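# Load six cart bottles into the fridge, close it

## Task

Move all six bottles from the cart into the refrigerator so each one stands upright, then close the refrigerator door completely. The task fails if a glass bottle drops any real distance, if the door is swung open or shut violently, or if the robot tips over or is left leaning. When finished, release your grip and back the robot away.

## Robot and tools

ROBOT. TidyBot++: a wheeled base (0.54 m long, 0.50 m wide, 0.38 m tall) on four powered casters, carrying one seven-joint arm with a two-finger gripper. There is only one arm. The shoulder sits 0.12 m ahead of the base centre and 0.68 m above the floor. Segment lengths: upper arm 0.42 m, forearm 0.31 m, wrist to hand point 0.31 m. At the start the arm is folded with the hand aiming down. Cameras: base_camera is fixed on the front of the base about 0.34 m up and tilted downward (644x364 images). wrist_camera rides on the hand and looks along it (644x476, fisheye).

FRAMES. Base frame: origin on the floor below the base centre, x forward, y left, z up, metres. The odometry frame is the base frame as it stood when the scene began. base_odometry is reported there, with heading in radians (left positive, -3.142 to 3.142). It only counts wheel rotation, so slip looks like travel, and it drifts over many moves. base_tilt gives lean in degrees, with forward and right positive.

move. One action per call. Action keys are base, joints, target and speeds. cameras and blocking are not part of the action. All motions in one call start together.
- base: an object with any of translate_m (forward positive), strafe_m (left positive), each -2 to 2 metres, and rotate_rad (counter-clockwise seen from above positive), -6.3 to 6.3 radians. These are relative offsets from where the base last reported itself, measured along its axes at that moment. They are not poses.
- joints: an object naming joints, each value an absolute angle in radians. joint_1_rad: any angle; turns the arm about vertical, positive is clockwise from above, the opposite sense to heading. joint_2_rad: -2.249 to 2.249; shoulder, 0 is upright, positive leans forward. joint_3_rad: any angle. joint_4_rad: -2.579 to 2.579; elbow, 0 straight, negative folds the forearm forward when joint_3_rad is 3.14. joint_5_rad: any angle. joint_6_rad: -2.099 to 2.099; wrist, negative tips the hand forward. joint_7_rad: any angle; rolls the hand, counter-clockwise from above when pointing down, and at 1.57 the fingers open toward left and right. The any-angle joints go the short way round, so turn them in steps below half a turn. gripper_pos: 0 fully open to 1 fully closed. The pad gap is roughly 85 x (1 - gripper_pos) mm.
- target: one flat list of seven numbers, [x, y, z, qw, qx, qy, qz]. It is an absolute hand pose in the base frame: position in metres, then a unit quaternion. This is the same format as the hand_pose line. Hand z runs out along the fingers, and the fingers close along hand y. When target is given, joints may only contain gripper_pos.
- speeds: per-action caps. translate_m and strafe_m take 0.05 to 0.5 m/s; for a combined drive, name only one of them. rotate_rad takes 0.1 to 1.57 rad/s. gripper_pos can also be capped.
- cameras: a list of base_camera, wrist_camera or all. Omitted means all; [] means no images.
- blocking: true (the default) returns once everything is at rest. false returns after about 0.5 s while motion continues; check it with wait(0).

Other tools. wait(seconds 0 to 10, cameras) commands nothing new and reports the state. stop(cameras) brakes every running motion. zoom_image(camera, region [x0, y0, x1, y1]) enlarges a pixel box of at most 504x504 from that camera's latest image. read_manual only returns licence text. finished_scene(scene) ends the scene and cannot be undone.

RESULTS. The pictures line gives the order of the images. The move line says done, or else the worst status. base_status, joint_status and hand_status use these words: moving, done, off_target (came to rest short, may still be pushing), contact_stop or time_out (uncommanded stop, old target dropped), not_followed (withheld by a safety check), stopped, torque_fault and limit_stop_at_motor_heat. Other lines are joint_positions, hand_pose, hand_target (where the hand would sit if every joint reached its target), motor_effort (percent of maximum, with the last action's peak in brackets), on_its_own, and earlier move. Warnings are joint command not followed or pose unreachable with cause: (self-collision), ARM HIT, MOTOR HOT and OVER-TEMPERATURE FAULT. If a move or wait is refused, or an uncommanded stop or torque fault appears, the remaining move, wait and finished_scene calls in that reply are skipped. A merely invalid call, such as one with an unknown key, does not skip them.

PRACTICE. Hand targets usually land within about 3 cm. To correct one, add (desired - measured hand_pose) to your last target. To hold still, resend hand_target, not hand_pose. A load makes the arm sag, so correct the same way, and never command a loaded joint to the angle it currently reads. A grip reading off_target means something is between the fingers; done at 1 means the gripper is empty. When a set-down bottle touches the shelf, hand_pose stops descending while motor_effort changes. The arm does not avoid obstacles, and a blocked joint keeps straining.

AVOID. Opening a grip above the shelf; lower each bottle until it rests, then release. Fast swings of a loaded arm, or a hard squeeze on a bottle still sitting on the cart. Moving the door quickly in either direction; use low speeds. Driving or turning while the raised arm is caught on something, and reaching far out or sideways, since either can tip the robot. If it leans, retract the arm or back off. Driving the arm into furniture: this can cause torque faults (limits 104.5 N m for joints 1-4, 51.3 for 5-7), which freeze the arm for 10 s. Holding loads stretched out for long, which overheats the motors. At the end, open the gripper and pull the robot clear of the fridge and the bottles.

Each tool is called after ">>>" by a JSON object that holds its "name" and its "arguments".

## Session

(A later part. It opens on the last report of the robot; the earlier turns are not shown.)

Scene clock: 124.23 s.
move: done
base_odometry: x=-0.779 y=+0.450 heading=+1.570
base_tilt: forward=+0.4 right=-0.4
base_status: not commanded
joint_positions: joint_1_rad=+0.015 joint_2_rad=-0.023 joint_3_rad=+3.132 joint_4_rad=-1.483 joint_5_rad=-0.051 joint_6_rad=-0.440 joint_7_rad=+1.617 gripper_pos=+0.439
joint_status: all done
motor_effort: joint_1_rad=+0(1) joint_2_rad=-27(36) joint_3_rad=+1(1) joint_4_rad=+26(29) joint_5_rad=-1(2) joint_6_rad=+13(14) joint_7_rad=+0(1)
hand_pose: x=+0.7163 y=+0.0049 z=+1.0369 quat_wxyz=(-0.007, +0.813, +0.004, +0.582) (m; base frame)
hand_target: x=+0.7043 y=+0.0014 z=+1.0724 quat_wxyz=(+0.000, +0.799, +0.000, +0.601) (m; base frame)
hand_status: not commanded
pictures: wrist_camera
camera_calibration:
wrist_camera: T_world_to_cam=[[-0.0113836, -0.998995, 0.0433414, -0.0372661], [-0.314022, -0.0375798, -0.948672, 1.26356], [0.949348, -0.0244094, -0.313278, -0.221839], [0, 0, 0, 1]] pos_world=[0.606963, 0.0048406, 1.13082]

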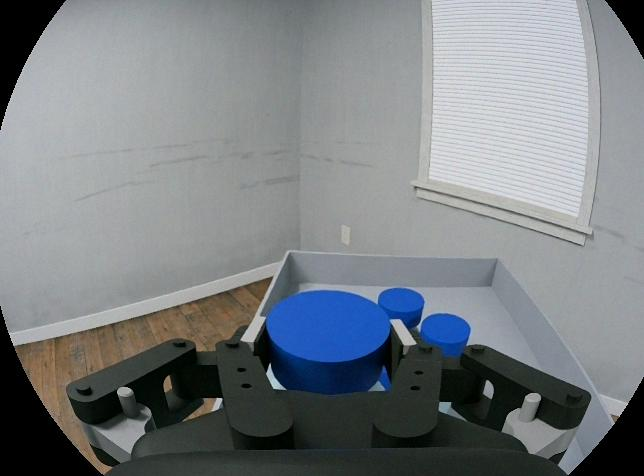

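>>> {"name": "move", "arguments": {"base": {"translate_m": -0.2}, "speeds": {"translate_m": 0.25}, "cameras": ["wrist_camera"]}}

>>> {"name": "move", "arguments": {"base": {"strafe_m": 0.2, "translate_m": -0.02, "rotate_rad": 2.1}, "speeds": {"strafe_m": 0.25, "rotate_rad": 0.8}}}

Scene clock: 130.37 s.
move: done
base_odometry: x=-0.780 y=+0.250 heading=+1.570
base_tilt: forward=+0.4 right=-0.4
base_status: done
joint_positions: joint_1_rad=+0.015 joint_2_rad=-0.021 joint_3_rad=+3.133 joint_4_rad=-1.483 joint_5_rad=-0.050 joint_6_rad=-0.443 joint_7_rad=+1.617 gripper_pos=+0.439
joint_status: not commanded
motor_effort: joint_1_rad=+0(1) joint_2_rad=-26(30) joint_3_rad=+1(2) joint_4_rad=+26(28) joint_5_rad=-1(2) joint_6_rad=+12(13) joint_7_rad=-1(1)
hand_pose: x=+0.7166 y=+0.0043 z=+1.0350 quat_wxyz=(-0.006, +0.815, +0.004, +0.580) (m; base frame)
hand_target: x=+0.7043 y=+0.0014 z=+1.0724 quat_wxyz=(+0.000, +0.799, +0.000, +0.601) (m; base frame)
hand_status: not commanded
pictures: wrist_camera
camera_calibration:
wrist_camera: T_world_to_cam=[[-0.011912, -0.998957, 0.0440704, -0.0381142], [-0.318668, -0.0379829, -0.947105, 1.2635], [0.947792, -0.0253258, -0.317883, -0.216835], [0, 0, 0, 1]] pos_world=[0.607696, 0.00442527, 1.12941]

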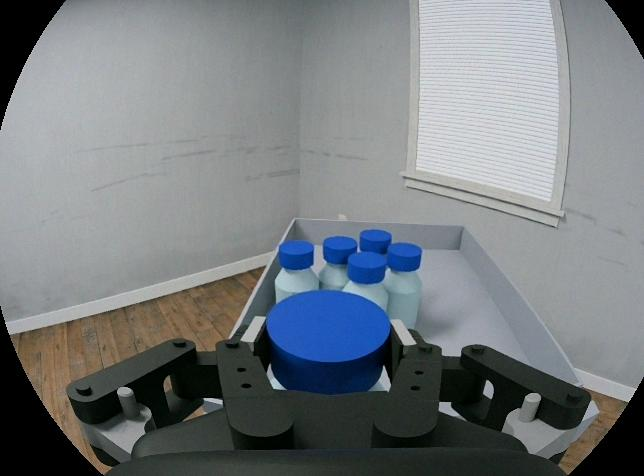

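Scene clock: 133.83 s.
move: done
base_odometry: x=-0.980 y=+0.230 heading=-2.613
base_tilt: forward=+0.4 right=-0.4
base_status: done
joint_positions: joint_1_rad=+0.001 joint_2_rad=-0.020 joint_3_rad=+3.138 joint_4_rad=-1.483 joint_5_rad=-0.042 joint_6_rad=-0.443 joint_7_rad=+1.617 gripper_pos=+0.439
joint_status: not commanded
motor_effort: joint_1_rad=+1(6) joint_2_rad=-27(30) joint_3_rad=+1(5) joint_4_rad=+26(28) joint_5_rad=-1(2) joint_6_rad=+12(13) joint_7_rad=+1(1)
hand_pose: x=+0.7171 y=+0.0088 z=+1.0341 quat_wxyz=(-0.006, +0.815, +0.010, +0.579) (m; base frame)
hand_target: x=+0.7043 y=+0.0014 z=+1.0724 quat_wxyz=(+0.000, +0.799, +0.000, +0.601) (m; base frame)
hand_status: not commanded
pictures: base_camera, wrist_camera
camera_calibration:
wrist_camera: T_world_to_cam=[[-0.00351778, -0.998668, 0.051475, -0.0473048], [-0.319691, -0.0476509, -0.946323, 1.26298], [0.947515, -0.0197851, -0.319097, -0.216058], [0, 0, 0, 1]] pos_world=[0.608316, 0.00866578, 1.12868]

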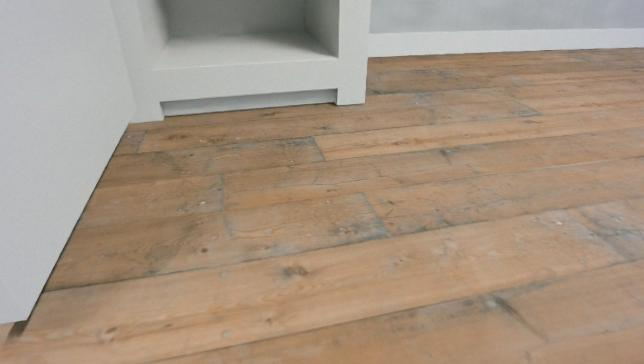

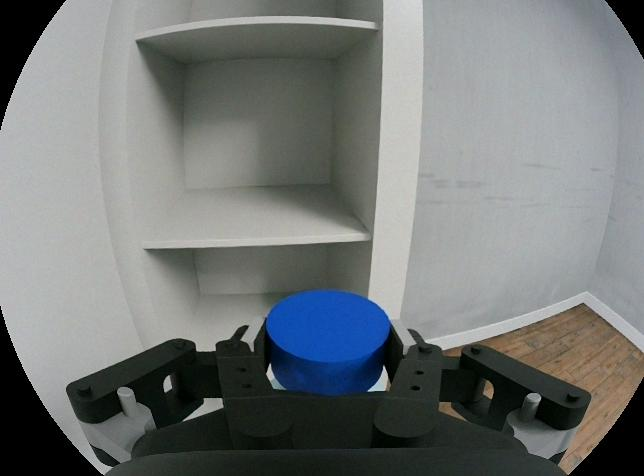

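>>> {"name": "move", "arguments": {"base": {"strafe_m": -0.24}, "speeds": {"strafe_m": 0.25}, "cameras": []}}

>>> {"name": "move", "arguments": {"base": {"rotate_rad": 0.21}, "speeds": {"rotate_rad": 0.5}}}

Scene clock: 155.40 s.
move: done
base_odometry: x=-1.101 y=+0.438 heading=-2.613
base_tilt: forward=+0.4 right=-0.4
base_status: done
joint_positions: joint_1_rad=+0.000 joint_2_rad=-0.020 joint_3_rad=+3.142 joint_4_rad=-1.483 joint_5_rad=-0.042 joint_6_rad=-0.443 joint_7_rad=+1.617 gripper_pos=+0.439
joint_status: not commanded
motor_effort: joint_1_rad=+0(4) joint_2_rad=-27(28) joint_3_rad=+1(4) joint_4_rad=+27(28) joint_5_rad=-1(2) joint_6_rad=+12(13) joint_7_rad=+0(1)
hand_pose: x=+0.7171 y=+0.0065 z=+1.0341 quat_wxyz=(-0.005, +0.815, +0.008, +0.579) (m; base frame)
hand_target: x=+0.7043 y=+0.0014 z=+1.0724 quat_wxyz=(+0.000, +0.799, +0.000, +0.601) (m; base frame)
hand_status: not commanded
pictures: none
No camera images: "cameras" was empty.

Scene clock: 156.63 s.
move: done
base_odometry: x=-1.101 y=+0.438 heading=-2.402
base_tilt: forward=+0.4 right=-0.4
base_status: done
joint_positions: joint_1_rad=-0.004 joint_2_rad=-0.020 joint_3_rad=+3.138 joint_4_rad=-1.483 joint_5_rad=-0.042 joint_6_rad=-0.443 joint_7_rad=+1.617 gripper_pos=+0.439
joint_status: not commanded
motor_effort: joint_1_rad=+0(4) joint_2_rad=-27(28) joint_3_rad=+1(5) joint_4_rad=+27(28) joint_5_rad=+0(2) joint_6_rad=+13(13) joint_7_rad=+0(1)
hand_pose: x=+0.7170 y=+0.0117 z=+1.0341 quat_wxyz=(-0.007, +0.815, +0.012, +0.579) (m; base frame)
hand_target: x=+0.7043 y=+0.0014 z=+1.0724 quat_wxyz=(+0.000, +0.799, +0.000, +0.601) (m; base frame)
hand_status: not commanded
pictures: base_camera, wrist_camera
camera_calibration:
wrist_camera: T_world_to_cam=[[0.00133928, -0.998673, 0.0514897, -0.0478594], [-0.31946, -0.0492189, -0.946321, 1.26296], [0.947599, -0.0151815, -0.319102, -0.216061], [0, 0, 0, 1]] pos_world=[0.608268, 0.0110853, 1.12868]

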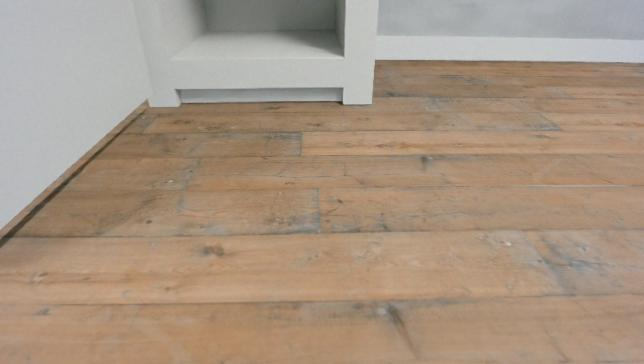

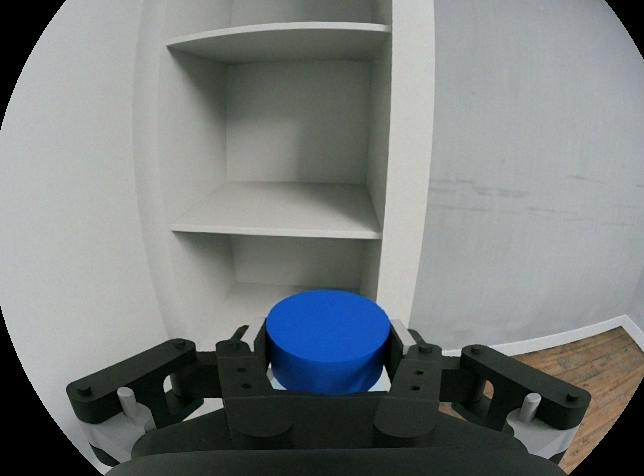

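>>> {"name": "move", "arguments": {"joints": {"joint_2_rad": 0.036, "joint_4_rad": -1.25, "joint_6_rad": -0.565}, "base": {"translate_m": 0.3}, "speeds": {"translate_m": 0.25}, "cameras": ["wrist_camera"]}}

Scene clock: 163.97 s.
move: off_target
base_odometry: x=-1.323 y=+0.235 heading=-2.402
base_tilt: forward=+0.4 right=-0.4
base_status: done
joint_positions: joint_1_rad=-0.004 joint_2_rad=+0.079 joint_3_rad=+3.138 joint_4_rad=-1.297 joint_5_rad=-0.042 joint_6_rad=-0.545 joint_7_rad=+1.617 gripper_pos=+0.439
joint_status: joint_2_rad off_target (ended at +0.079, target +0.036); joint_4_rad off_target (ended at -1.297, target -1.250); the others done
motor_effort: joint_1_rad=+0(1) joint_2_rad=-30(35) joint_3_rad=+1(2) joint_4_rad=+26(29) joint_5_rad=-1(1) joint_6_rad=+12(14) joint_7_rad=+0(1)
hand_pose: x=+0.7528 y=+0.0130 z=+1.0558 quat_wxyz=(-0.008, +0.819, +0.013, +0.574) (m; base frame)
hand_target: x=+0.7350 y=+0.0014 z=+1.1045 quat_wxyz=(+0.000, +0.799, +0.000, +0.601) (m; base frame)
hand_status: not commanded
pictures: wrist_camera
camera_calibration:
wrist_camera: T_world_to_cam=[[0.00628559, -0.998636, 0.0518334, -0.0518016], [-0.332784, -0.0509689, -0.941625, 1.30013], [0.942982, -0.0113306, -0.33265, -0.225261], [0, 0, 0, 1]] pos_world=[0.645405, 0.0119829, 1.15199]

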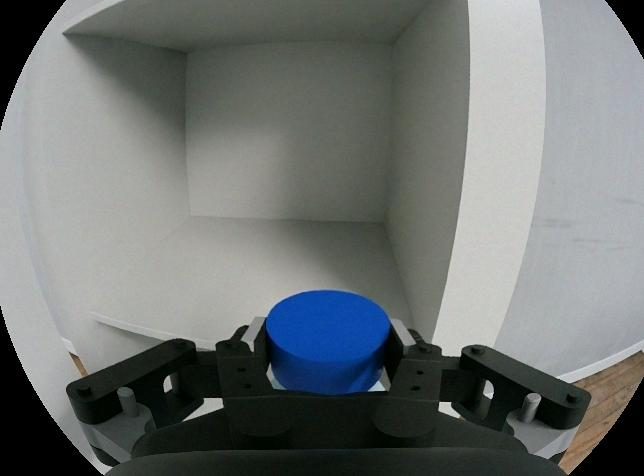

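>>> {"name": "move", "arguments": {"base": {"translate_m": 0.45}, "speeds": {"translate_m": 0.2}}}

Scene clock: 171.00 s.
move: done
base_odometry: x=-1.655 y=-0.068 heading=-2.401
base_tilt: forward=+0.4 right=-0.4
base_status: done
joint_positions: joint_1_rad=-0.004 joint_2_rad=+0.080 joint_3_rad=+3.138 joint_4_rad=-1.295 joint_5_rad=-0.042 joint_6_rad=-0.549 joint_7_rad=+1.617 gripper_pos=+0.439
joint_status: not commanded
motor_effort: joint_1_rad=+0(1) joint_2_rad=-31(35) joint_3_rad=+1(2) joint_4_rad=+27(28) joint_5_rad=-1(1) joint_6_rad=+12(13) joint_7_rad=+0(1)
hand_pose: x=+0.7528 y=+0.0131 z=+1.0553 quat_wxyz=(-0.008, +0.820, +0.014, +0.572) (m; base frame)
hand_target: x=+0.7350 y=+0.0014 z=+1.1045 quat_wxyz=(+0.000, +0.799, +0.000, +0.601) (m; base frame)
hand_status: not commanded
pictures: base_camera, wrist_camera
camera_calibration:
wrist_camera: T_world_to_cam=[[0.00659201, -0.998632, 0.0518656, -0.0519954], [-0.335469, -0.0510694, -0.940666, 1.30061], [0.942028, -0.0111984, -0.335347, -0.221902], [0, 0, 0, 1]] pos_world=[0.645697, 0.0120125, 1.15173]

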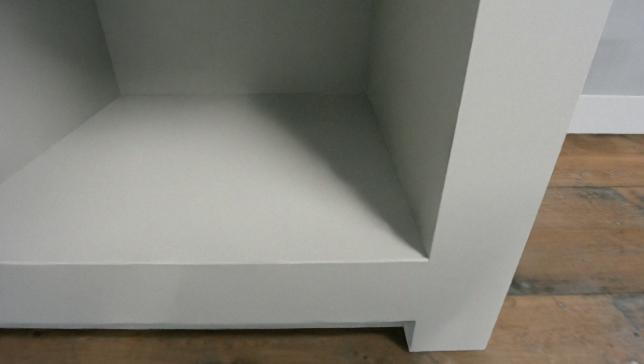

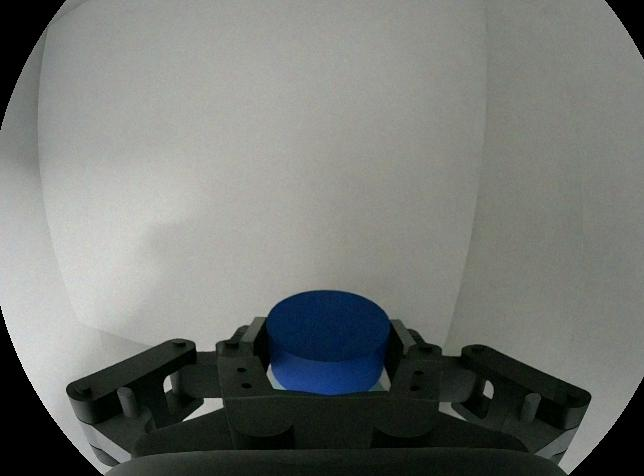

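>>> {"name": "move", "arguments": {"joints": {"joint_2_rad": 0.018, "joint_4_rad": -1.413, "joint_6_rad": -0.404}, "cameras": ["wrist_camera"]}}

Scene clock: 177.20 s.
move: done
base_odometry: x=-1.655 y=-0.068 heading=-2.401
base_tilt: forward=+0.4 right=-0.4
base_status: not commanded
joint_positions: joint_1_rad=-0.004 joint_2_rad=+0.046 joint_3_rad=+3.138 joint_4_rad=-1.405 joint_5_rad=-0.042 joint_6_rad=-0.444 joint_7_rad=+1.615 gripper_pos=+0.439
joint_status: all done
motor_effort: joint_1_rad=+3(3) joint_2_rad=-25(31) joint_3_rad=+3(4) joint_4_rad=+22(26) joint_5_rad=+1(1) joint_6_rad=+9(13) joint_7_rad=+0(1)
hand_pose: x=+0.7454 y=+0.0119 z=+1.0411 quat_wxyz=(-0.008, +0.812, +0.011, +0.584) (m; base frame)
hand_target: x=+0.7384 y=+0.0014 z=+1.0650 quat_wxyz=(+0.000, +0.794, +0.000, +0.608) (m; base frame)
hand_status: not commanded
pictures: wrist_camera
camera_calibration:
wrist_camera: T_world_to_cam=[[0.00044582, -0.99876, 0.0497889, -0.0455892], [-0.308542, -0.0474971, -0.950024, 1.27435], [0.951211, -0.0149384, -0.30818, -0.254736], [0, 0, 0, 1]] pos_world=[0.635519, 0.01119, 1.13443]

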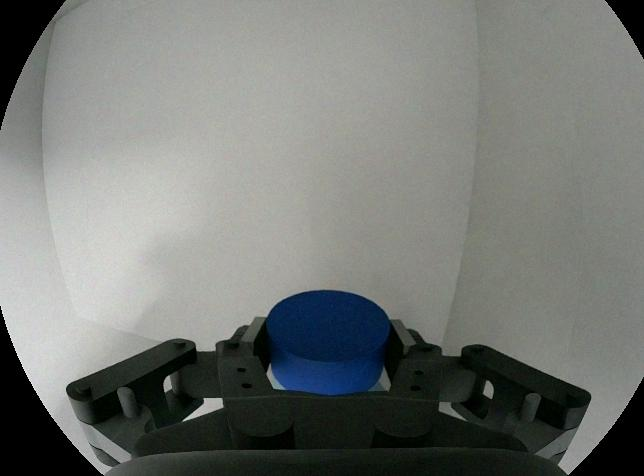

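>>> {"name": "move", "arguments": {"joints": {"joint_2_rad": 0.016, "joint_4_rad": -1.445, "joint_6_rad": -0.374}, "cameras": ["wrist_camera"]}}

Scene clock: 179.73 s.
move: done
base_odometry: x=-1.655 y=-0.068 heading=-2.401
base_tilt: forward=+0.4 right=-0.4
base_status: not commanded
joint_positions: joint_1_rad=-0.004 joint_2_rad=+0.036 joint_3_rad=+3.138 joint_4_rad=-1.432 joint_5_rad=-0.042 joint_6_rad=-0.409 joint_7_rad=+1.614 gripper_pos=+0.439
joint_status: all done
motor_effort: joint_1_rad=+3(4) joint_2_rad=-24(25) joint_3_rad=+3(4) joint_4_rad=+22(22) joint_5_rad=+1(2) joint_6_rad=+8(9) joint_7_rad=+1(1)
hand_pose: x=+0.7434 y=+0.0116 z=+1.0411 quat_wxyz=(-0.008, +0.806, +0.010, +0.591) (m; base frame)
hand_target: x=+0.7387 y=+0.0014 z=+1.0557 quat_wxyz=(+0.000, +0.794, +0.000, +0.608) (m; base frame)
hand_status: not commanded
pictures: wrist_camera
camera_calibration:
wrist_camera: T_world_to_cam=[[-0.00216855, -0.998825, 0.0484057, -0.0425839], [-0.291824, -0.0456667, -0.955381, 1.26689], [0.95647, -0.0161977, -0.291382, -0.27425], [0, 0, 0, 1]] pos_world=[0.631927, 0.0108784, 1.13251]

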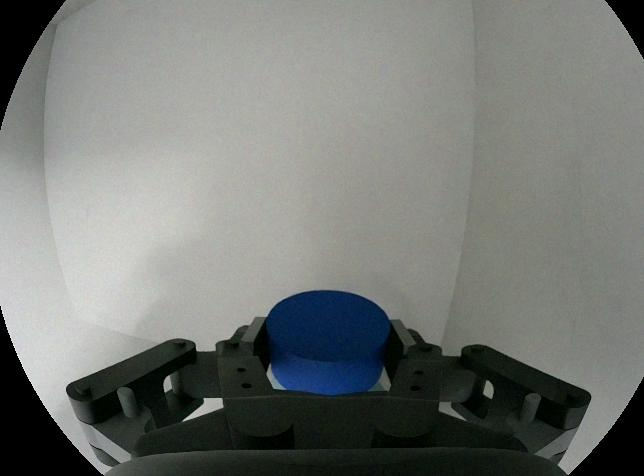

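>>> {"name": "move", "arguments": {"joints": {"joint_6_rad": -0.404, "joint_4_rad": -1.43}, "cameras": []}}

>>> {"name": "move", "arguments": {"joints": {"gripper_pos": 0.05}, "cameras": ["wrist_camera"]}}

Scene clock: 182.33 s.
move: done
base_odometry: x=-1.655 y=-0.068 heading=-2.401
base_tilt: forward=+0.4 right=-0.4
base_status: not commanded
joint_positions: joint_1_rad=-0.004 joint_2_rad=+0.036 joint_3_rad=+3.138 joint_4_rad=-1.432 joint_5_rad=-0.042 joint_6_rad=-0.410 joint_7_rad=+1.614 gripper_pos=+0.439
joint_status: all done
motor_effort: joint_1_rad=+2(4) joint_2_rad=-24(25) joint_3_rad=+3(4) joint_4_rad=+21(23) joint_5_rad=+1(1) joint_6_rad=+8(9) joint_7_rad=+0(1)
hand_pose: x=+0.7434 y=+0.0116 z=+1.0411 quat_wxyz=(-0.008, +0.806, +0.010, +0.591) (m; base frame)
hand_target: x=+0.7369 y=+0.0014 z=+1.0558 quat_wxyz=(+0.000, +0.799, +0.000, +0.602) (m; base frame)
hand_status: not commanded
pictures: none
No camera images: "cameras" was empty.

Scene clock: 183.17 s.
move: done
base_odometry: x=-1.655 y=-0.068 heading=-2.401
base_tilt: forward=+0.4 right=-0.3
base_status: not commanded
joint_positions: joint_1_rad=-0.004 joint_2_rad=+0.035 joint_3_rad=+3.138 joint_4_rad=-1.432 joint_5_rad=-0.042 joint_6_rad=-0.410 joint_7_rad=+1.614 gripper_pos=+0.050
joint_status: all done
motor_effort: joint_1_rad=+1(3) joint_2_rad=-24(25) joint_3_rad=+1(4) joint_4_rad=+21(22) joint_5_rad=-1(1) joint_6_rad=+8(9) joint_7_rad=+0(1)
hand_pose: x=+0.7432 y=+0.0112 z=+1.0415 quat_wxyz=(-0.008, +0.806, +0.010, +0.591) (m; base frame)
hand_target: x=+0.7369 y=+0.0014 z=+1.0558 quat_wxyz=(+0.000, +0.799, +0.000, +0.602) (m; base frame)
hand_status: not commanded
pictures: wrist_camera
camera_calibration:
wrist_camera: T_world_to_cam=[[-0.00270314, -0.998817, 0.048545, -0.0426732], [-0.291525, -0.0456494, -0.955473, 1.26702], [0.95656, -0.0167348, -0.291056, -0.274359], [0, 0, 0, 1]] pos_world=[0.631691, 0.0106244, 1.13282]

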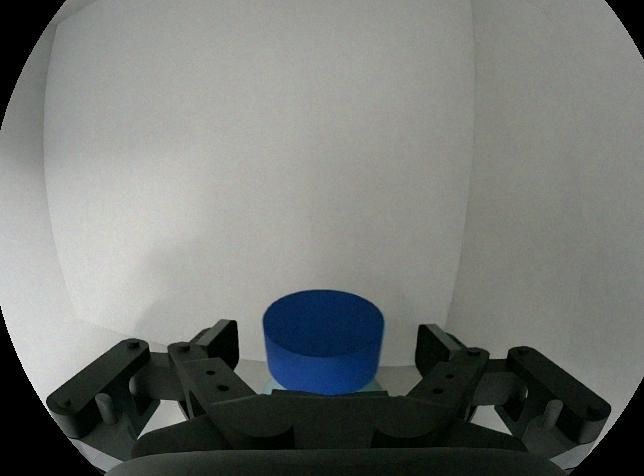

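>>> {"name": "move", "arguments": {"base": {"translate_m": -0.75}, "speeds": {"translate_m": 0.35}, "cameras": ["wrist_camera"]}}

>>> {"name": "move", "arguments": {"base": {"translate_m": -0.169, "strafe_m": 0.365, "rotate_rad": -2.312}, "speeds": {"strafe_m": 0.3, "rotate_rad": 1.2}, "joints": {"joint_1_rad": 0, "joint_2_rad": 0.111, "joint_4_rad": -1.68, "joint_6_rad": -0.061, "gripper_pos": 0}, "cameras": ["wrist_camera"]}}

Scene clock: 192.40 s.
move: done
base_odometry: x=-1.101 y=+0.438 heading=-2.401
base_tilt: forward=+0.4 right=-0.4
base_status: done
joint_positions: joint_1_rad=-0.004 joint_2_rad=+0.019 joint_3_rad=+3.138 joint_4_rad=-1.432 joint_5_rad=-0.042 joint_6_rad=-0.410 joint_7_rad=+1.614 gripper_pos=+0.050
joint_status: not commanded
motor_effort: joint_1_rad=+1(2) joint_2_rad=-23(29) joint_3_rad=+1(2) joint_4_rad=+21(23) joint_5_rad=-1(1) joint_6_rad=+8(9) joint_7_rad=+1(1)
hand_pose: x=+0.7373 y=+0.0109 z=+1.0516 quat_wxyz=(-0.007, +0.801, +0.010, +0.598) (m; base frame)
hand_target: x=+0.7369 y=+0.0014 z=+1.0558 quat_wxyz=(+0.000, +0.799, +0.000, +0.602) (m; base frame)
hand_status: not commanded
pictures: wrist_camera
camera_calibration:
wrist_camera: T_world_to_cam=[[-0.00404879, -0.998818, 0.0484315, -0.0424356], [-0.275984, -0.0454347, -0.960088, 1.26831], [0.961154, -0.0172535, -0.275474, -0.285533], [0, 0, 0, 1]] pos_world=[0.624304, 0.0103136, 1.14109]

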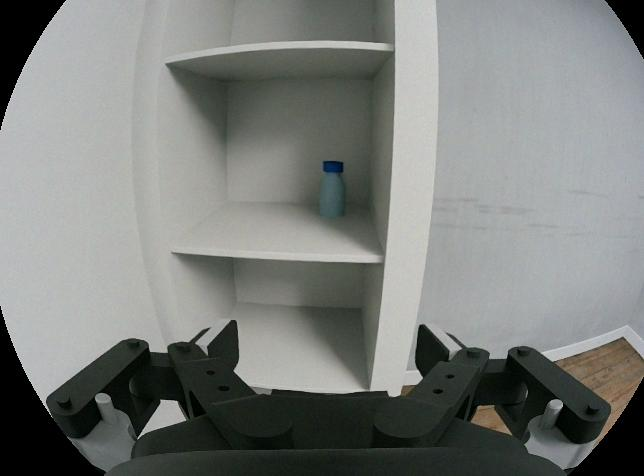

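Scene clock: 195.43 s.
move: done
base_odometry: x=-0.730 y=+0.283 heading=+1.571
base_tilt: forward=+0.4 right=-0.4
base_status: done
joint_positions: joint_1_rad=-0.002 joint_2_rad=+0.127 joint_3_rad=+3.142 joint_4_rad=-1.675 joint_5_rad=-0.042 joint_6_rad=-0.103 joint_7_rad=+1.614 gripper_pos=+0.000
joint_status: all done
motor_effort: joint_1_rad=+0(4) joint_2_rad=-27(31) joint_3_rad=+1(4) joint_4_rad=+21(23) joint_5_rad=+0(1) joint_6_rad=+8(10) joint_7_rad=+0(1)
hand_pose: x=+0.7724 y=+0.0037 z=+0.9254 quat_wxyz=(-0.002, +0.815, +0.003, +0.580) (m; base frame)
hand_target: x=+0.7714 y=+0.0014 z=+0.9449 quat_wxyz=(+0.000, +0.799, +0.000, +0.601) (m; base frame)
hand_status: not commanded
pictures: wrist_camera
camera_calibration:
wrist_camera: T_world_to_cam=[[-0.0201049, -0.998546, 0.050008, -0.0324172], [-0.319421, -0.0409815, -0.946726, 1.17773], [0.947399, -0.0350075, -0.318133, -0.303986], [0, 0, 0, 1]] pos_world=[0.663536, 0.00525319, 1.0199]

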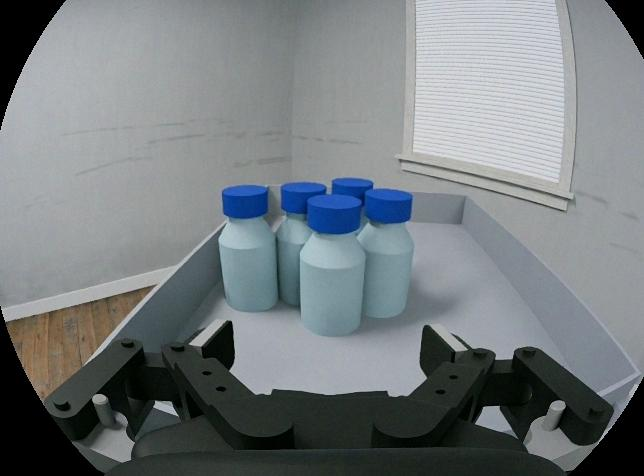

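>>> {"name": "move", "arguments": {"base": {"translate_m": 0.168, "strafe_m": -0.006}, "speeds": {"translate_m": 0.15}, "joints": {"gripper_pos": 0.17}, "cameras": ["wrist_camera"]}}

Scene clock: 202.53 s.
move: done
base_odometry: x=-0.724 y=+0.451 heading=+1.570
base_tilt: forward=+0.4 right=-0.4
base_status: done
joint_positions: joint_1_rad=-0.002 joint_2_rad=+0.122 joint_3_rad=+3.142 joint_4_rad=-1.675 joint_5_rad=-0.042 joint_6_rad=-0.102 joint_7_rad=+1.614 gripper_pos=+0.170
joint_status: all done
motor_effort: joint_1_rad=+0(1) joint_2_rad=-27(29) joint_3_rad=+1(2) joint_4_rad=+20(22) joint_5_rad=-1(2) joint_6_rad=+8(9) joint_7_rad=+0(1)
hand_pose: x=+0.7713 y=+0.0036 z=+0.9285 quat_wxyz=(-0.002, +0.813, +0.002, +0.582) (m; base frame)
hand_target: x=+0.7714 y=+0.0014 z=+0.9449 quat_wxyz=(+0.000, +0.799, +0.000, +0.601) (m; base frame)
hand_status: not commanded
pictures: wrist_camera
camera_calibration:
wrist_camera: T_world_to_cam=[[-0.020477, -0.998544, 0.0498981, -0.0322608], [-0.314322, -0.0409482, -0.948433, 1.17801], [0.949095, -0.0351051, -0.313026, -0.308044], [0, 0, 0, 1]] pos_world=[0.661977, 0.00520959, 1.02245]

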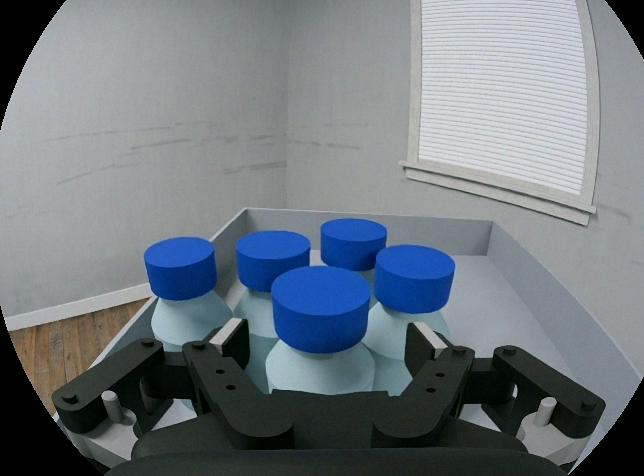

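>>> {"name": "move", "arguments": {"base": {"translate_m": 0.026}, "speeds": {"translate_m": 0.1}, "cameras": ["wrist_camera"]}}

>>> {"name": "move", "arguments": {"joints": {"gripper_pos": 0.6}, "cameras": ["wrist_camera"]}}

Scene clock: 205.57 s.
move: done
base_odometry: x=-0.724 y=+0.477 heading=+1.570
base_tilt: forward=+0.4 right=-0.4
base_status: done
joint_positions: joint_1_rad=-0.002 joint_2_rad=+0.124 joint_3_rad=+3.142 joint_4_rad=-1.675 joint_5_rad=-0.042 joint_6_rad=-0.101 joint_7_rad=+1.614 gripper_pos=+0.170
joint_status: not commanded
motor_effort: joint_1_rad=+0(1) joint_2_rad=-27(29) joint_3_rad=+1(1) joint_4_rad=+21(22) joint_5_rad=-1(1) joint_6_rad=+8(9) joint_7_rad=+0(1)
hand_pose: x=+0.7718 y=+0.0036 z=+0.9278 quat_wxyz=(-0.002, +0.813, +0.002, +0.582) (m; base frame)
hand_target: x=+0.7714 y=+0.0014 z=+0.9449 quat_wxyz=(+0.000, +0.799, +0.000, +0.601) (m; base frame)
hand_status: not commanded
pictures: wrist_camera
camera_calibration:
wrist_camera: T_world_to_cam=[[-0.020514, -0.998542, 0.0499209, -0.0322237], [-0.314698, -0.0409443, -0.948308, 1.17763], [0.94897, -0.0351636, -0.313399, -0.308282], [0, 0, 0, 1]] pos_world=[0.662486, 0.00520006, 1.02175]

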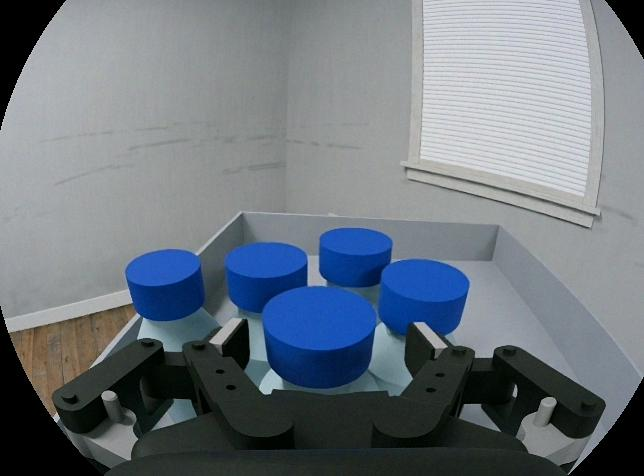

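Scene clock: 206.33 s.
move: done
base_odometry: x=-0.724 y=+0.477 heading=+1.570
base_tilt: forward=+0.4 right=-0.4
base_status: not commanded
joint_positions: joint_1_rad=-0.002 joint_2_rad=+0.120 joint_3_rad=+3.142 joint_4_rad=-1.675 joint_5_rad=-0.042 joint_6_rad=-0.099 joint_7_rad=+1.614 gripper_pos=+0.600
joint_status: all done
motor_effort: joint_1_rad=+0(2) joint_2_rad=-25(27) joint_3_rad=+1(3) joint_4_rad=+21(22) joint_5_rad=-1(1) joint_6_rad=+9(9) joint_7_rad=+1(1)
hand_pose: x=+0.7710 y=+0.0038 z=+0.9305 quat_wxyz=(-0.002, +0.812, +0.003, +0.584) (m; base frame)
hand_target: x=+0.7714 y=+0.0014 z=+0.9449 quat_wxyz=(+0.000, +0.799, +0.000, +0.601) (m; base frame)
hand_status: not commanded
pictures: wrist_camera
camera_calibration:
wrist_camera: T_world_to_cam=[[-0.0204189, -0.998552, 0.0497717, -0.032092], [-0.310185, -0.0409985, -0.949792, 1.17783], [0.950457, -0.0348322, -0.308899, -0.311995], [0, 0, 0, 1]] pos_world=[0.661227, 0.00537601, 1.02391]

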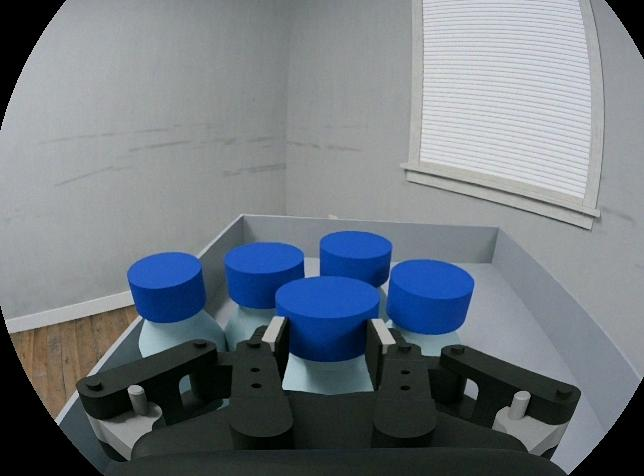

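>>> {"name": "move", "arguments": {"joints": {"gripper_pos": 0.17}, "cameras": ["wrist_camera"]}}

Scene clock: 208.47 s.
move: done
base_odometry: x=-0.724 y=+0.477 heading=+1.570
base_tilt: forward=+0.4 right=-0.4
base_status: not commanded
joint_positions: joint_1_rad=-0.002 joint_2_rad=+0.120 joint_3_rad=+3.142 joint_4_rad=-1.675 joint_5_rad=-0.042 joint_6_rad=-0.099 joint_7_rad=+1.614 gripper_pos=+0.170
joint_status: all done
motor_effort: joint_1_rad=+1(1) joint_2_rad=-27(27) joint_3_rad=+1(1) joint_4_rad=+20(22) joint_5_rad=+0(1) joint_6_rad=+8(9) joint_7_rad=+0(0)
hand_pose: x=+0.7710 y=+0.0038 z=+0.9305 quat_wxyz=(-0.002, +0.812, +0.003, +0.584) (m; base frame)
hand_target: x=+0.7714 y=+0.0014 z=+0.9449 quat_wxyz=(+0.000, +0.799, +0.000, +0.601) (m; base frame)
hand_status: not commanded
pictures: wrist_camera
camera_calibration:
wrist_camera: T_world_to_cam=[[-0.0204189, -0.998552, 0.0497717, -0.032092], [-0.310185, -0.0409985, -0.949792, 1.17783], [0.950457, -0.0348322, -0.308899, -0.311995], [0, 0, 0, 1]] pos_world=[0.661227, 0.00537601, 1.02391]

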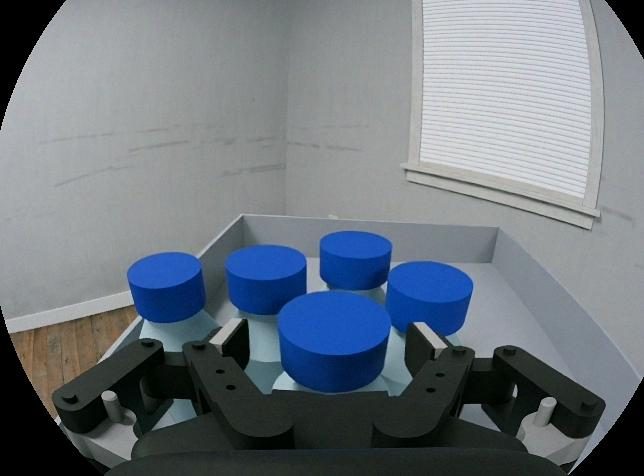

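>>> {"name": "move", "arguments": {"base": {"translate_m": 0.02, "strafe_m": -0.003}, "speeds": {"translate_m": 0.1}, "cameras": ["wrist_camera"]}}

>>> {"name": "move", "arguments": {"joints": {"gripper_pos": 0.6}, "cameras": ["wrist_camera"]}}

Scene clock: 212.07 s.
move: done
base_odometry: x=-0.721 y=+0.497 heading=+1.570
base_tilt: forward=+0.4 right=-0.4
base_status: done
joint_positions: joint_1_rad=-0.002 joint_2_rad=+0.123 joint_3_rad=+3.142 joint_4_rad=-1.676 joint_5_rad=-0.042 joint_6_rad=-0.099 joint_7_rad=+1.614 gripper_pos=+0.170
joint_status: not commanded
motor_effort: joint_1_rad=+0(1) joint_2_rad=-27(29) joint_3_rad=+1(2) joint_4_rad=+21(23) joint_5_rad=-1(1) joint_6_rad=+8(9) joint_7_rad=+0(1)
hand_pose: x=+0.7718 y=+0.0038 z=+0.9284 quat_wxyz=(-0.002, +0.813, +0.003, +0.583) (m; base frame)
hand_target: x=+0.7714 y=+0.0014 z=+0.9449 quat_wxyz=(+0.000, +0.799, +0.000, +0.601) (m; base frame)
hand_status: not commanded
pictures: wrist_camera
camera_calibration:
wrist_camera: T_world_to_cam=[[-0.0203162, -0.998551, 0.0498399, -0.0321252], [-0.312756, -0.0410009, -0.948948, 1.17735], [0.949616, -0.0348667, -0.311469, -0.310369], [0, 0, 0, 1]] pos_world=[0.662302, 0.00537223, 1.02218]

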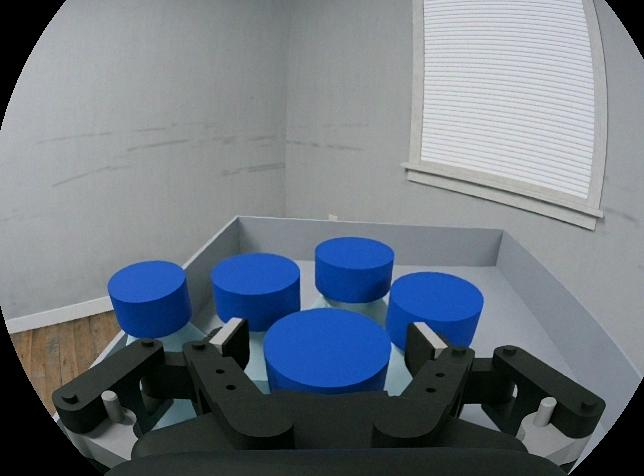

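Scene clock: 212.83 s.
move: off_target
base_odometry: x=-0.721 y=+0.497 heading=+1.570
base_tilt: forward=+0.4 right=-0.4
base_status: not commanded
joint_positions: joint_1_rad=-0.002 joint_2_rad=+0.123 joint_3_rad=+3.142 joint_4_rad=-1.676 joint_5_rad=-0.042 joint_6_rad=-0.098 joint_7_rad=+1.614 gripper_pos=+0.434
joint_status: gripper_pos off_target (ended at +0.434, target +0.600)
motor_effort: joint_1_rad=+0(1) joint_2_rad=-26(27) joint_3_rad=+1(1) joint_4_rad=+21(22) joint_5_rad=-1(1) joint_6_rad=+8(9) joint_7_rad=+0(1)
hand_pose: x=+0.7718 y=+0.0038 z=+0.9287 quat_wxyz=(-0.002, +0.812, +0.003, +0.583) (m; base frame)
hand_target: x=+0.7714 y=+0.0014 z=+0.9449 quat_wxyz=(+0.000, +0.799, +0.000, +0.601) (m; base frame)
hand_status: not commanded
pictures: wrist_camera
camera_calibration:
wrist_camera: T_world_to_cam=[[-0.0203759, -0.99855, 0.0498282, -0.0320914], [-0.312042, -0.0409974, -0.949183, 1.17729], [0.94985, -0.034889, -0.310754, -0.311077], [0, 0, 0, 1]] pos_world=[0.662186, 0.00536784, 1.02239]

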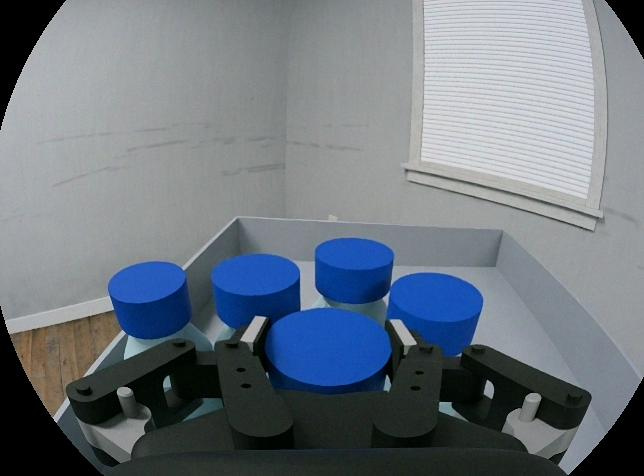

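>>> {"name": "move", "arguments": {"joints": {"joint_2_rad": 0.03, "joint_4_rad": -1.25, "joint_6_rad": -0.565}, "cameras": ["wrist_camera"]}}

Scene clock: 216.73 s.
move: done
base_odometry: x=-0.721 y=+0.497 heading=+1.570
base_tilt: forward=+0.4 right=-0.4
base_status: not commanded
joint_positions: joint_1_rad=-0.002 joint_2_rad=+0.058 joint_3_rad=+3.142 joint_4_rad=-1.282 joint_5_rad=-0.042 joint_6_rad=-0.531 joint_7_rad=+1.614 gripper_pos=+0.434
joint_status: all done
motor_effort: joint_1_rad=+0(1) joint_2_rad=-28(34) joint_3_rad=+0(1) joint_4_rad=+24(26) joint_5_rad=-1(1) joint_6_rad=+11(12) joint_7_rad=+0(1)
hand_pose: x=+0.7469 y=+0.0091 z=+1.0813 quat_wxyz=(-0.007, +0.805, +0.010, +0.593) (m; base frame)
hand_target: x=+0.7324 y=+0.0014 z=+1.1082 quat_wxyz=(+0.000, +0.797, +0.000, +0.604) (m; base frame)
hand_status: not commanded
pictures: wrist_camera
camera_calibration:
wrist_camera: T_world_to_cam=[[-0.00374508, -0.998768, 0.0494833, -0.0470036], [-0.287304, -0.0463227, -0.956719, 1.30428], [0.957832, -0.0177998, -0.286777, -0.271895], [0, 0, 0, 1]] pos_world=[0.63498, 0.00863261, 1.17219]

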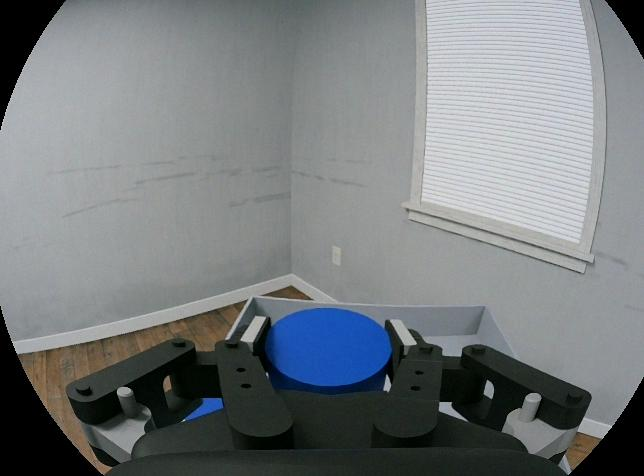

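>>> {"name": "move", "arguments": {"base": {"translate_m": -0.2}, "speeds": {"translate_m": 0.3}, "cameras": []}}

>>> {"name": "move", "arguments": {"base": {"translate_m": 0.038, "strafe_m": 0.286, "rotate_rad": 2.312}, "speeds": {"strafe_m": 0.25, "rotate_rad": 0.9}}}

Scene clock: 223.80 s.
move: done
base_odometry: x=-0.721 y=+0.297 heading=+1.570
base_tilt: forward=+0.3 right=-0.4
base_status: done
joint_positions: joint_1_rad=-0.002 joint_2_rad=+0.050 joint_3_rad=+3.142 joint_4_rad=-1.281 joint_5_rad=-0.042 joint_6_rad=-0.538 joint_7_rad=+1.614 gripper_pos=+0.434
joint_status: not commanded
motor_effort: joint_1_rad=+1(2) joint_2_rad=-27(32) joint_3_rad=+1(2) joint_4_rad=+25(26) joint_5_rad=-1(1) joint_6_rad=+11(12) joint_7_rad=+0(1)
hand_pose: x=+0.7429 y=+0.0092 z=+1.0853 quat_wxyz=(-0.007, +0.804, +0.010, +0.594) (m; base frame)
hand_target: x=+0.7324 y=+0.0014 z=+1.1082 quat_wxyz=(+0.000, +0.797, +0.000, +0.604) (m; base frame)
hand_status: not commanded
pictures: none
No camera images: "cameras" was empty.

Scene clock: 227.23 s.
move: done
base_odometry: x=-1.007 y=+0.335 heading=-2.401
base_tilt: forward=+0.4 right=-0.4
base_status: done
joint_positions: joint_1_rad=+0.000 joint_2_rad=+0.063 joint_3_rad=+3.139 joint_4_rad=-1.281 joint_5_rad=-0.040 joint_6_rad=-0.538 joint_7_rad=+1.614 gripper_pos=+0.434
joint_status: not commanded
motor_effort: joint_1_rad=+0(5) joint_2_rad=-28(32) joint_3_rad=+1(4) joint_4_rad=+25(26) joint_5_rad=-1(3) joint_6_rad=+11(11) joint_7_rad=+0(1)
hand_pose: x=+0.7482 y=+0.0094 z=+1.0769 quat_wxyz=(-0.006, +0.808, +0.011, +0.589) (m; base frame)
hand_target: x=+0.7324 y=+0.0014 z=+1.1082 quat_wxyz=(+0.000, +0.797, +0.000, +0.604) (m; base frame)
hand_status: not commanded
pictures: base_camera, wrist_camera
camera_calibration:
wrist_camera: T_world_to_cam=[[-0.0024052, -0.998674, 0.0514233, -0.0495749], [-0.297452, -0.0483814, -0.95351, 1.30458], [0.954734, -0.0175894, -0.296942, -0.261109], [0, 0, 0, 1]] pos_world=[0.637222, 0.00901566, 1.16895]

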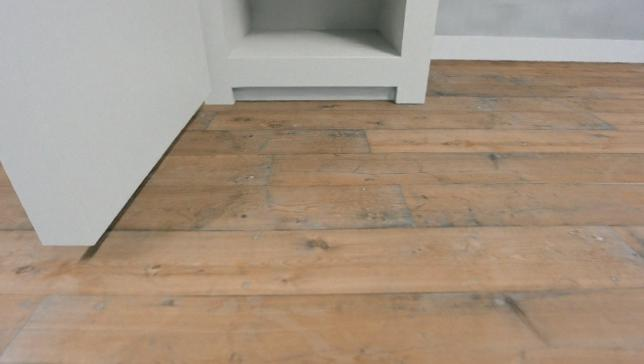

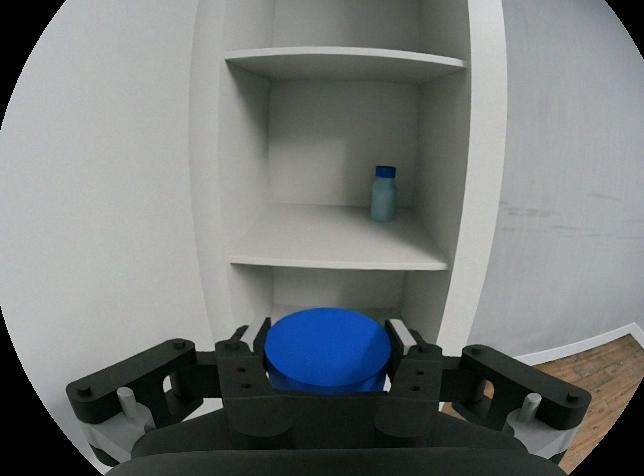

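>>> {"name": "move", "arguments": {"base": {"strafe_m": -0.07, "translate_m": 0.1}, "speeds": {"translate_m": 0.25}, "joints": {"joint_1_rad": -0.1}, "cameras": []}}

>>> {"name": "move", "arguments": {"base": {"translate_m": 0.65}, "speeds": {"translate_m": 0.25}}}

Scene clock: 232.43 s.
move: done
base_odometry: x=-1.128 y=+0.320 heading=-2.401
base_tilt: forward=+0.4 right=-0.4
base_status: done
joint_positions: joint_1_rad=-0.093 joint_2_rad=+0.064 joint_3_rad=+3.141 joint_4_rad=-1.281 joint_5_rad=-0.040 joint_6_rad=-0.539 joint_7_rad=+1.614 gripper_pos=+0.434
joint_status: all done
motor_effort: joint_1_rad=+0(3) joint_2_rad=-28(31) joint_3_rad=+1(3) joint_4_rad=+24(26) joint_5_rad=+0(2) joint_6_rad=+11(12) joint_7_rad=+1(1)
hand_pose: x=+0.7450 y=+0.0663 z=+1.0762 quat_wxyz=(-0.033, +0.807, +0.047, +0.587) (m; base frame)
hand_target: x=+0.7292 y=+0.0626 z=+1.1082 quat_wxyz=(-0.030, +0.796, +0.040, +0.603) (m; base frame)
hand_status: not commanded
pictures: none
No camera images: "cameras" was empty.

Scene clock: 235.90 s.
move: done
base_odometry: x=-1.608 y=-0.119 heading=-2.401
base_tilt: forward=+0.4 right=-0.4
base_status: done
joint_positions: joint_1_rad=-0.093 joint_2_rad=+0.061 joint_3_rad=+3.141 joint_4_rad=-1.281 joint_5_rad=-0.040 joint_6_rad=-0.540 joint_7_rad=+1.614 gripper_pos=+0.434
joint_status: not commanded
motor_effort: joint_1_rad=+1(2) joint_2_rad=-28(32) joint_3_rad=+1(3) joint_4_rad=+24(26) joint_5_rad=-1(1) joint_6_rad=+11(12) joint_7_rad=+0(1)
hand_pose: x=+0.7437 y=+0.0663 z=+1.0780 quat_wxyz=(-0.033, +0.807, +0.047, +0.588) (m; base frame)
hand_target: x=+0.7292 y=+0.0626 z=+1.1082 quat_wxyz=(-0.030, +0.796, +0.040, +0.603) (m; base frame)
hand_status: not commanded
pictures: base_camera, wrist_camera
camera_calibration:
wrist_camera: T_world_to_cam=[[0.0880103, -0.994783, 0.0515801, -0.0604965], [-0.29099, -0.0751978, -0.953766, 1.30428], [0.952669, 0.068932, -0.29609, -0.260692], [0, 0, 0, 1]] pos_world=[0.633209, 0.0558678, 1.16991]

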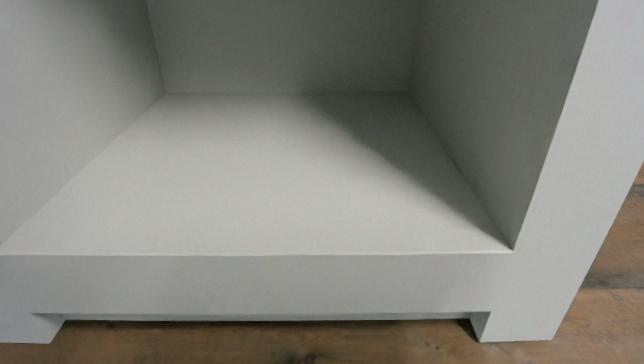

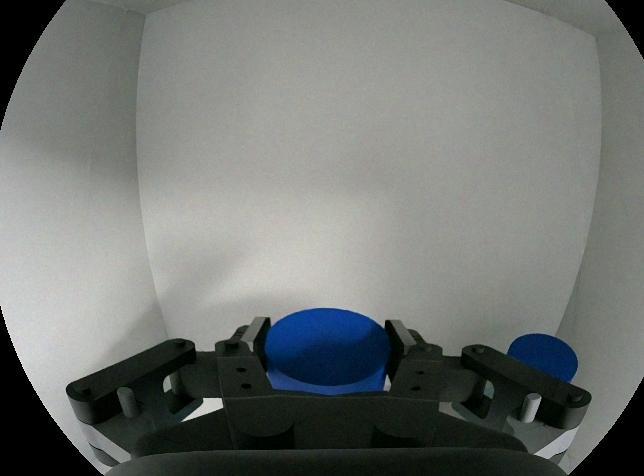

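>>> {"name": "move", "arguments": {"joints": {"joint_2_rad": 0.018, "joint_4_rad": -1.385, "joint_6_rad": -0.43}, "cameras": ["wrist_camera"]}}

Scene clock: 238.77 s.
move: done
base_odometry: x=-1.608 y=-0.119 heading=-2.401
base_tilt: forward=+0.4 right=-0.4
base_status: not commanded
joint_positions: joint_1_rad=-0.093 joint_2_rad=+0.048 joint_3_rad=+3.141 joint_4_rad=-1.381 joint_5_rad=-0.040 joint_6_rad=-0.472 joint_7_rad=+1.614 gripper_pos=+0.434
joint_status: all done
motor_effort: joint_1_rad=+1(1) joint_2_rad=-25(29) joint_3_rad=+2(2) joint_4_rad=+23(25) joint_5_rad=-1(1) joint_6_rad=+9(11) joint_7_rad=+0(1)
hand_pose: x=+0.7413 y=+0.0653 z=+1.0458 quat_wxyz=(-0.032, +0.812, +0.046, +0.581) (m; base frame)
hand_target: x=+0.7340 y=+0.0631 z=+1.0743 quat_wxyz=(-0.031, +0.793, +0.039, +0.608) (m; base frame)
hand_status: not commanded
pictures: wrist_camera
camera_calibration:
wrist_camera: T_world_to_cam=[[0.0863869, -0.994945, 0.051212, -0.0579735], [-0.30949, -0.0756616, -0.947888, 1.28039], [0.946971, 0.0660355, -0.314461, -0.244195], [0, 0, 0, 1]] pos_world=[0.632523, 0.0553218, 1.13985]

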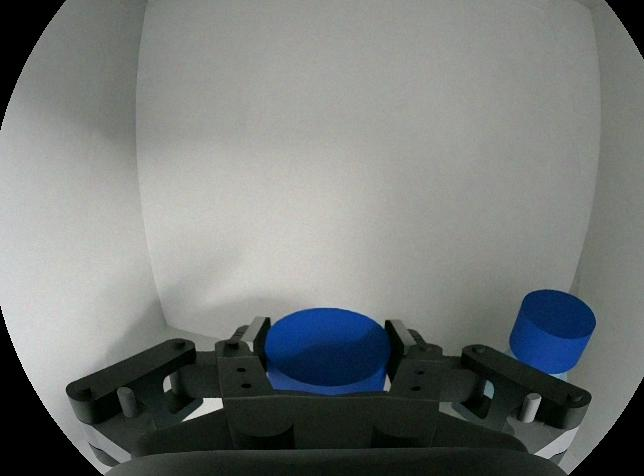

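>>> {"name": "move", "arguments": {"joints": {"joint_2_rad": 0.016, "joint_4_rad": -1.42, "joint_6_rad": -0.395}, "cameras": []}}

Scene clock: 241.33 s.
move: done
base_odometry: x=-1.608 y=-0.119 heading=-2.401
base_tilt: forward=+0.4 right=-0.4
base_status: not commanded
joint_positions: joint_1_rad=-0.093 joint_2_rad=+0.037 joint_3_rad=+3.141 joint_4_rad=-1.411 joint_5_rad=-0.040 joint_6_rad=-0.434 joint_7_rad=+1.614 gripper_pos=+0.434
joint_status: all done
motor_effort: joint_1_rad=+2(3) joint_2_rad=-24(25) joint_3_rad=+2(3) joint_4_rad=+22(23) joint_5_rad=+0(1) joint_6_rad=+8(9) joint_7_rad=+1(1)
hand_pose: x=+0.7397 y=+0.0648 z=+1.0455 quat_wxyz=(-0.032, +0.807, +0.046, +0.588) (m; base frame)
hand_target: x=+0.7348 y=+0.0632 z=+1.0647 quat_wxyz=(-0.031, +0.792, +0.039, +0.609) (m; base frame)
hand_status: not commanded
pictures: none
No camera images: "cameras" was empty.


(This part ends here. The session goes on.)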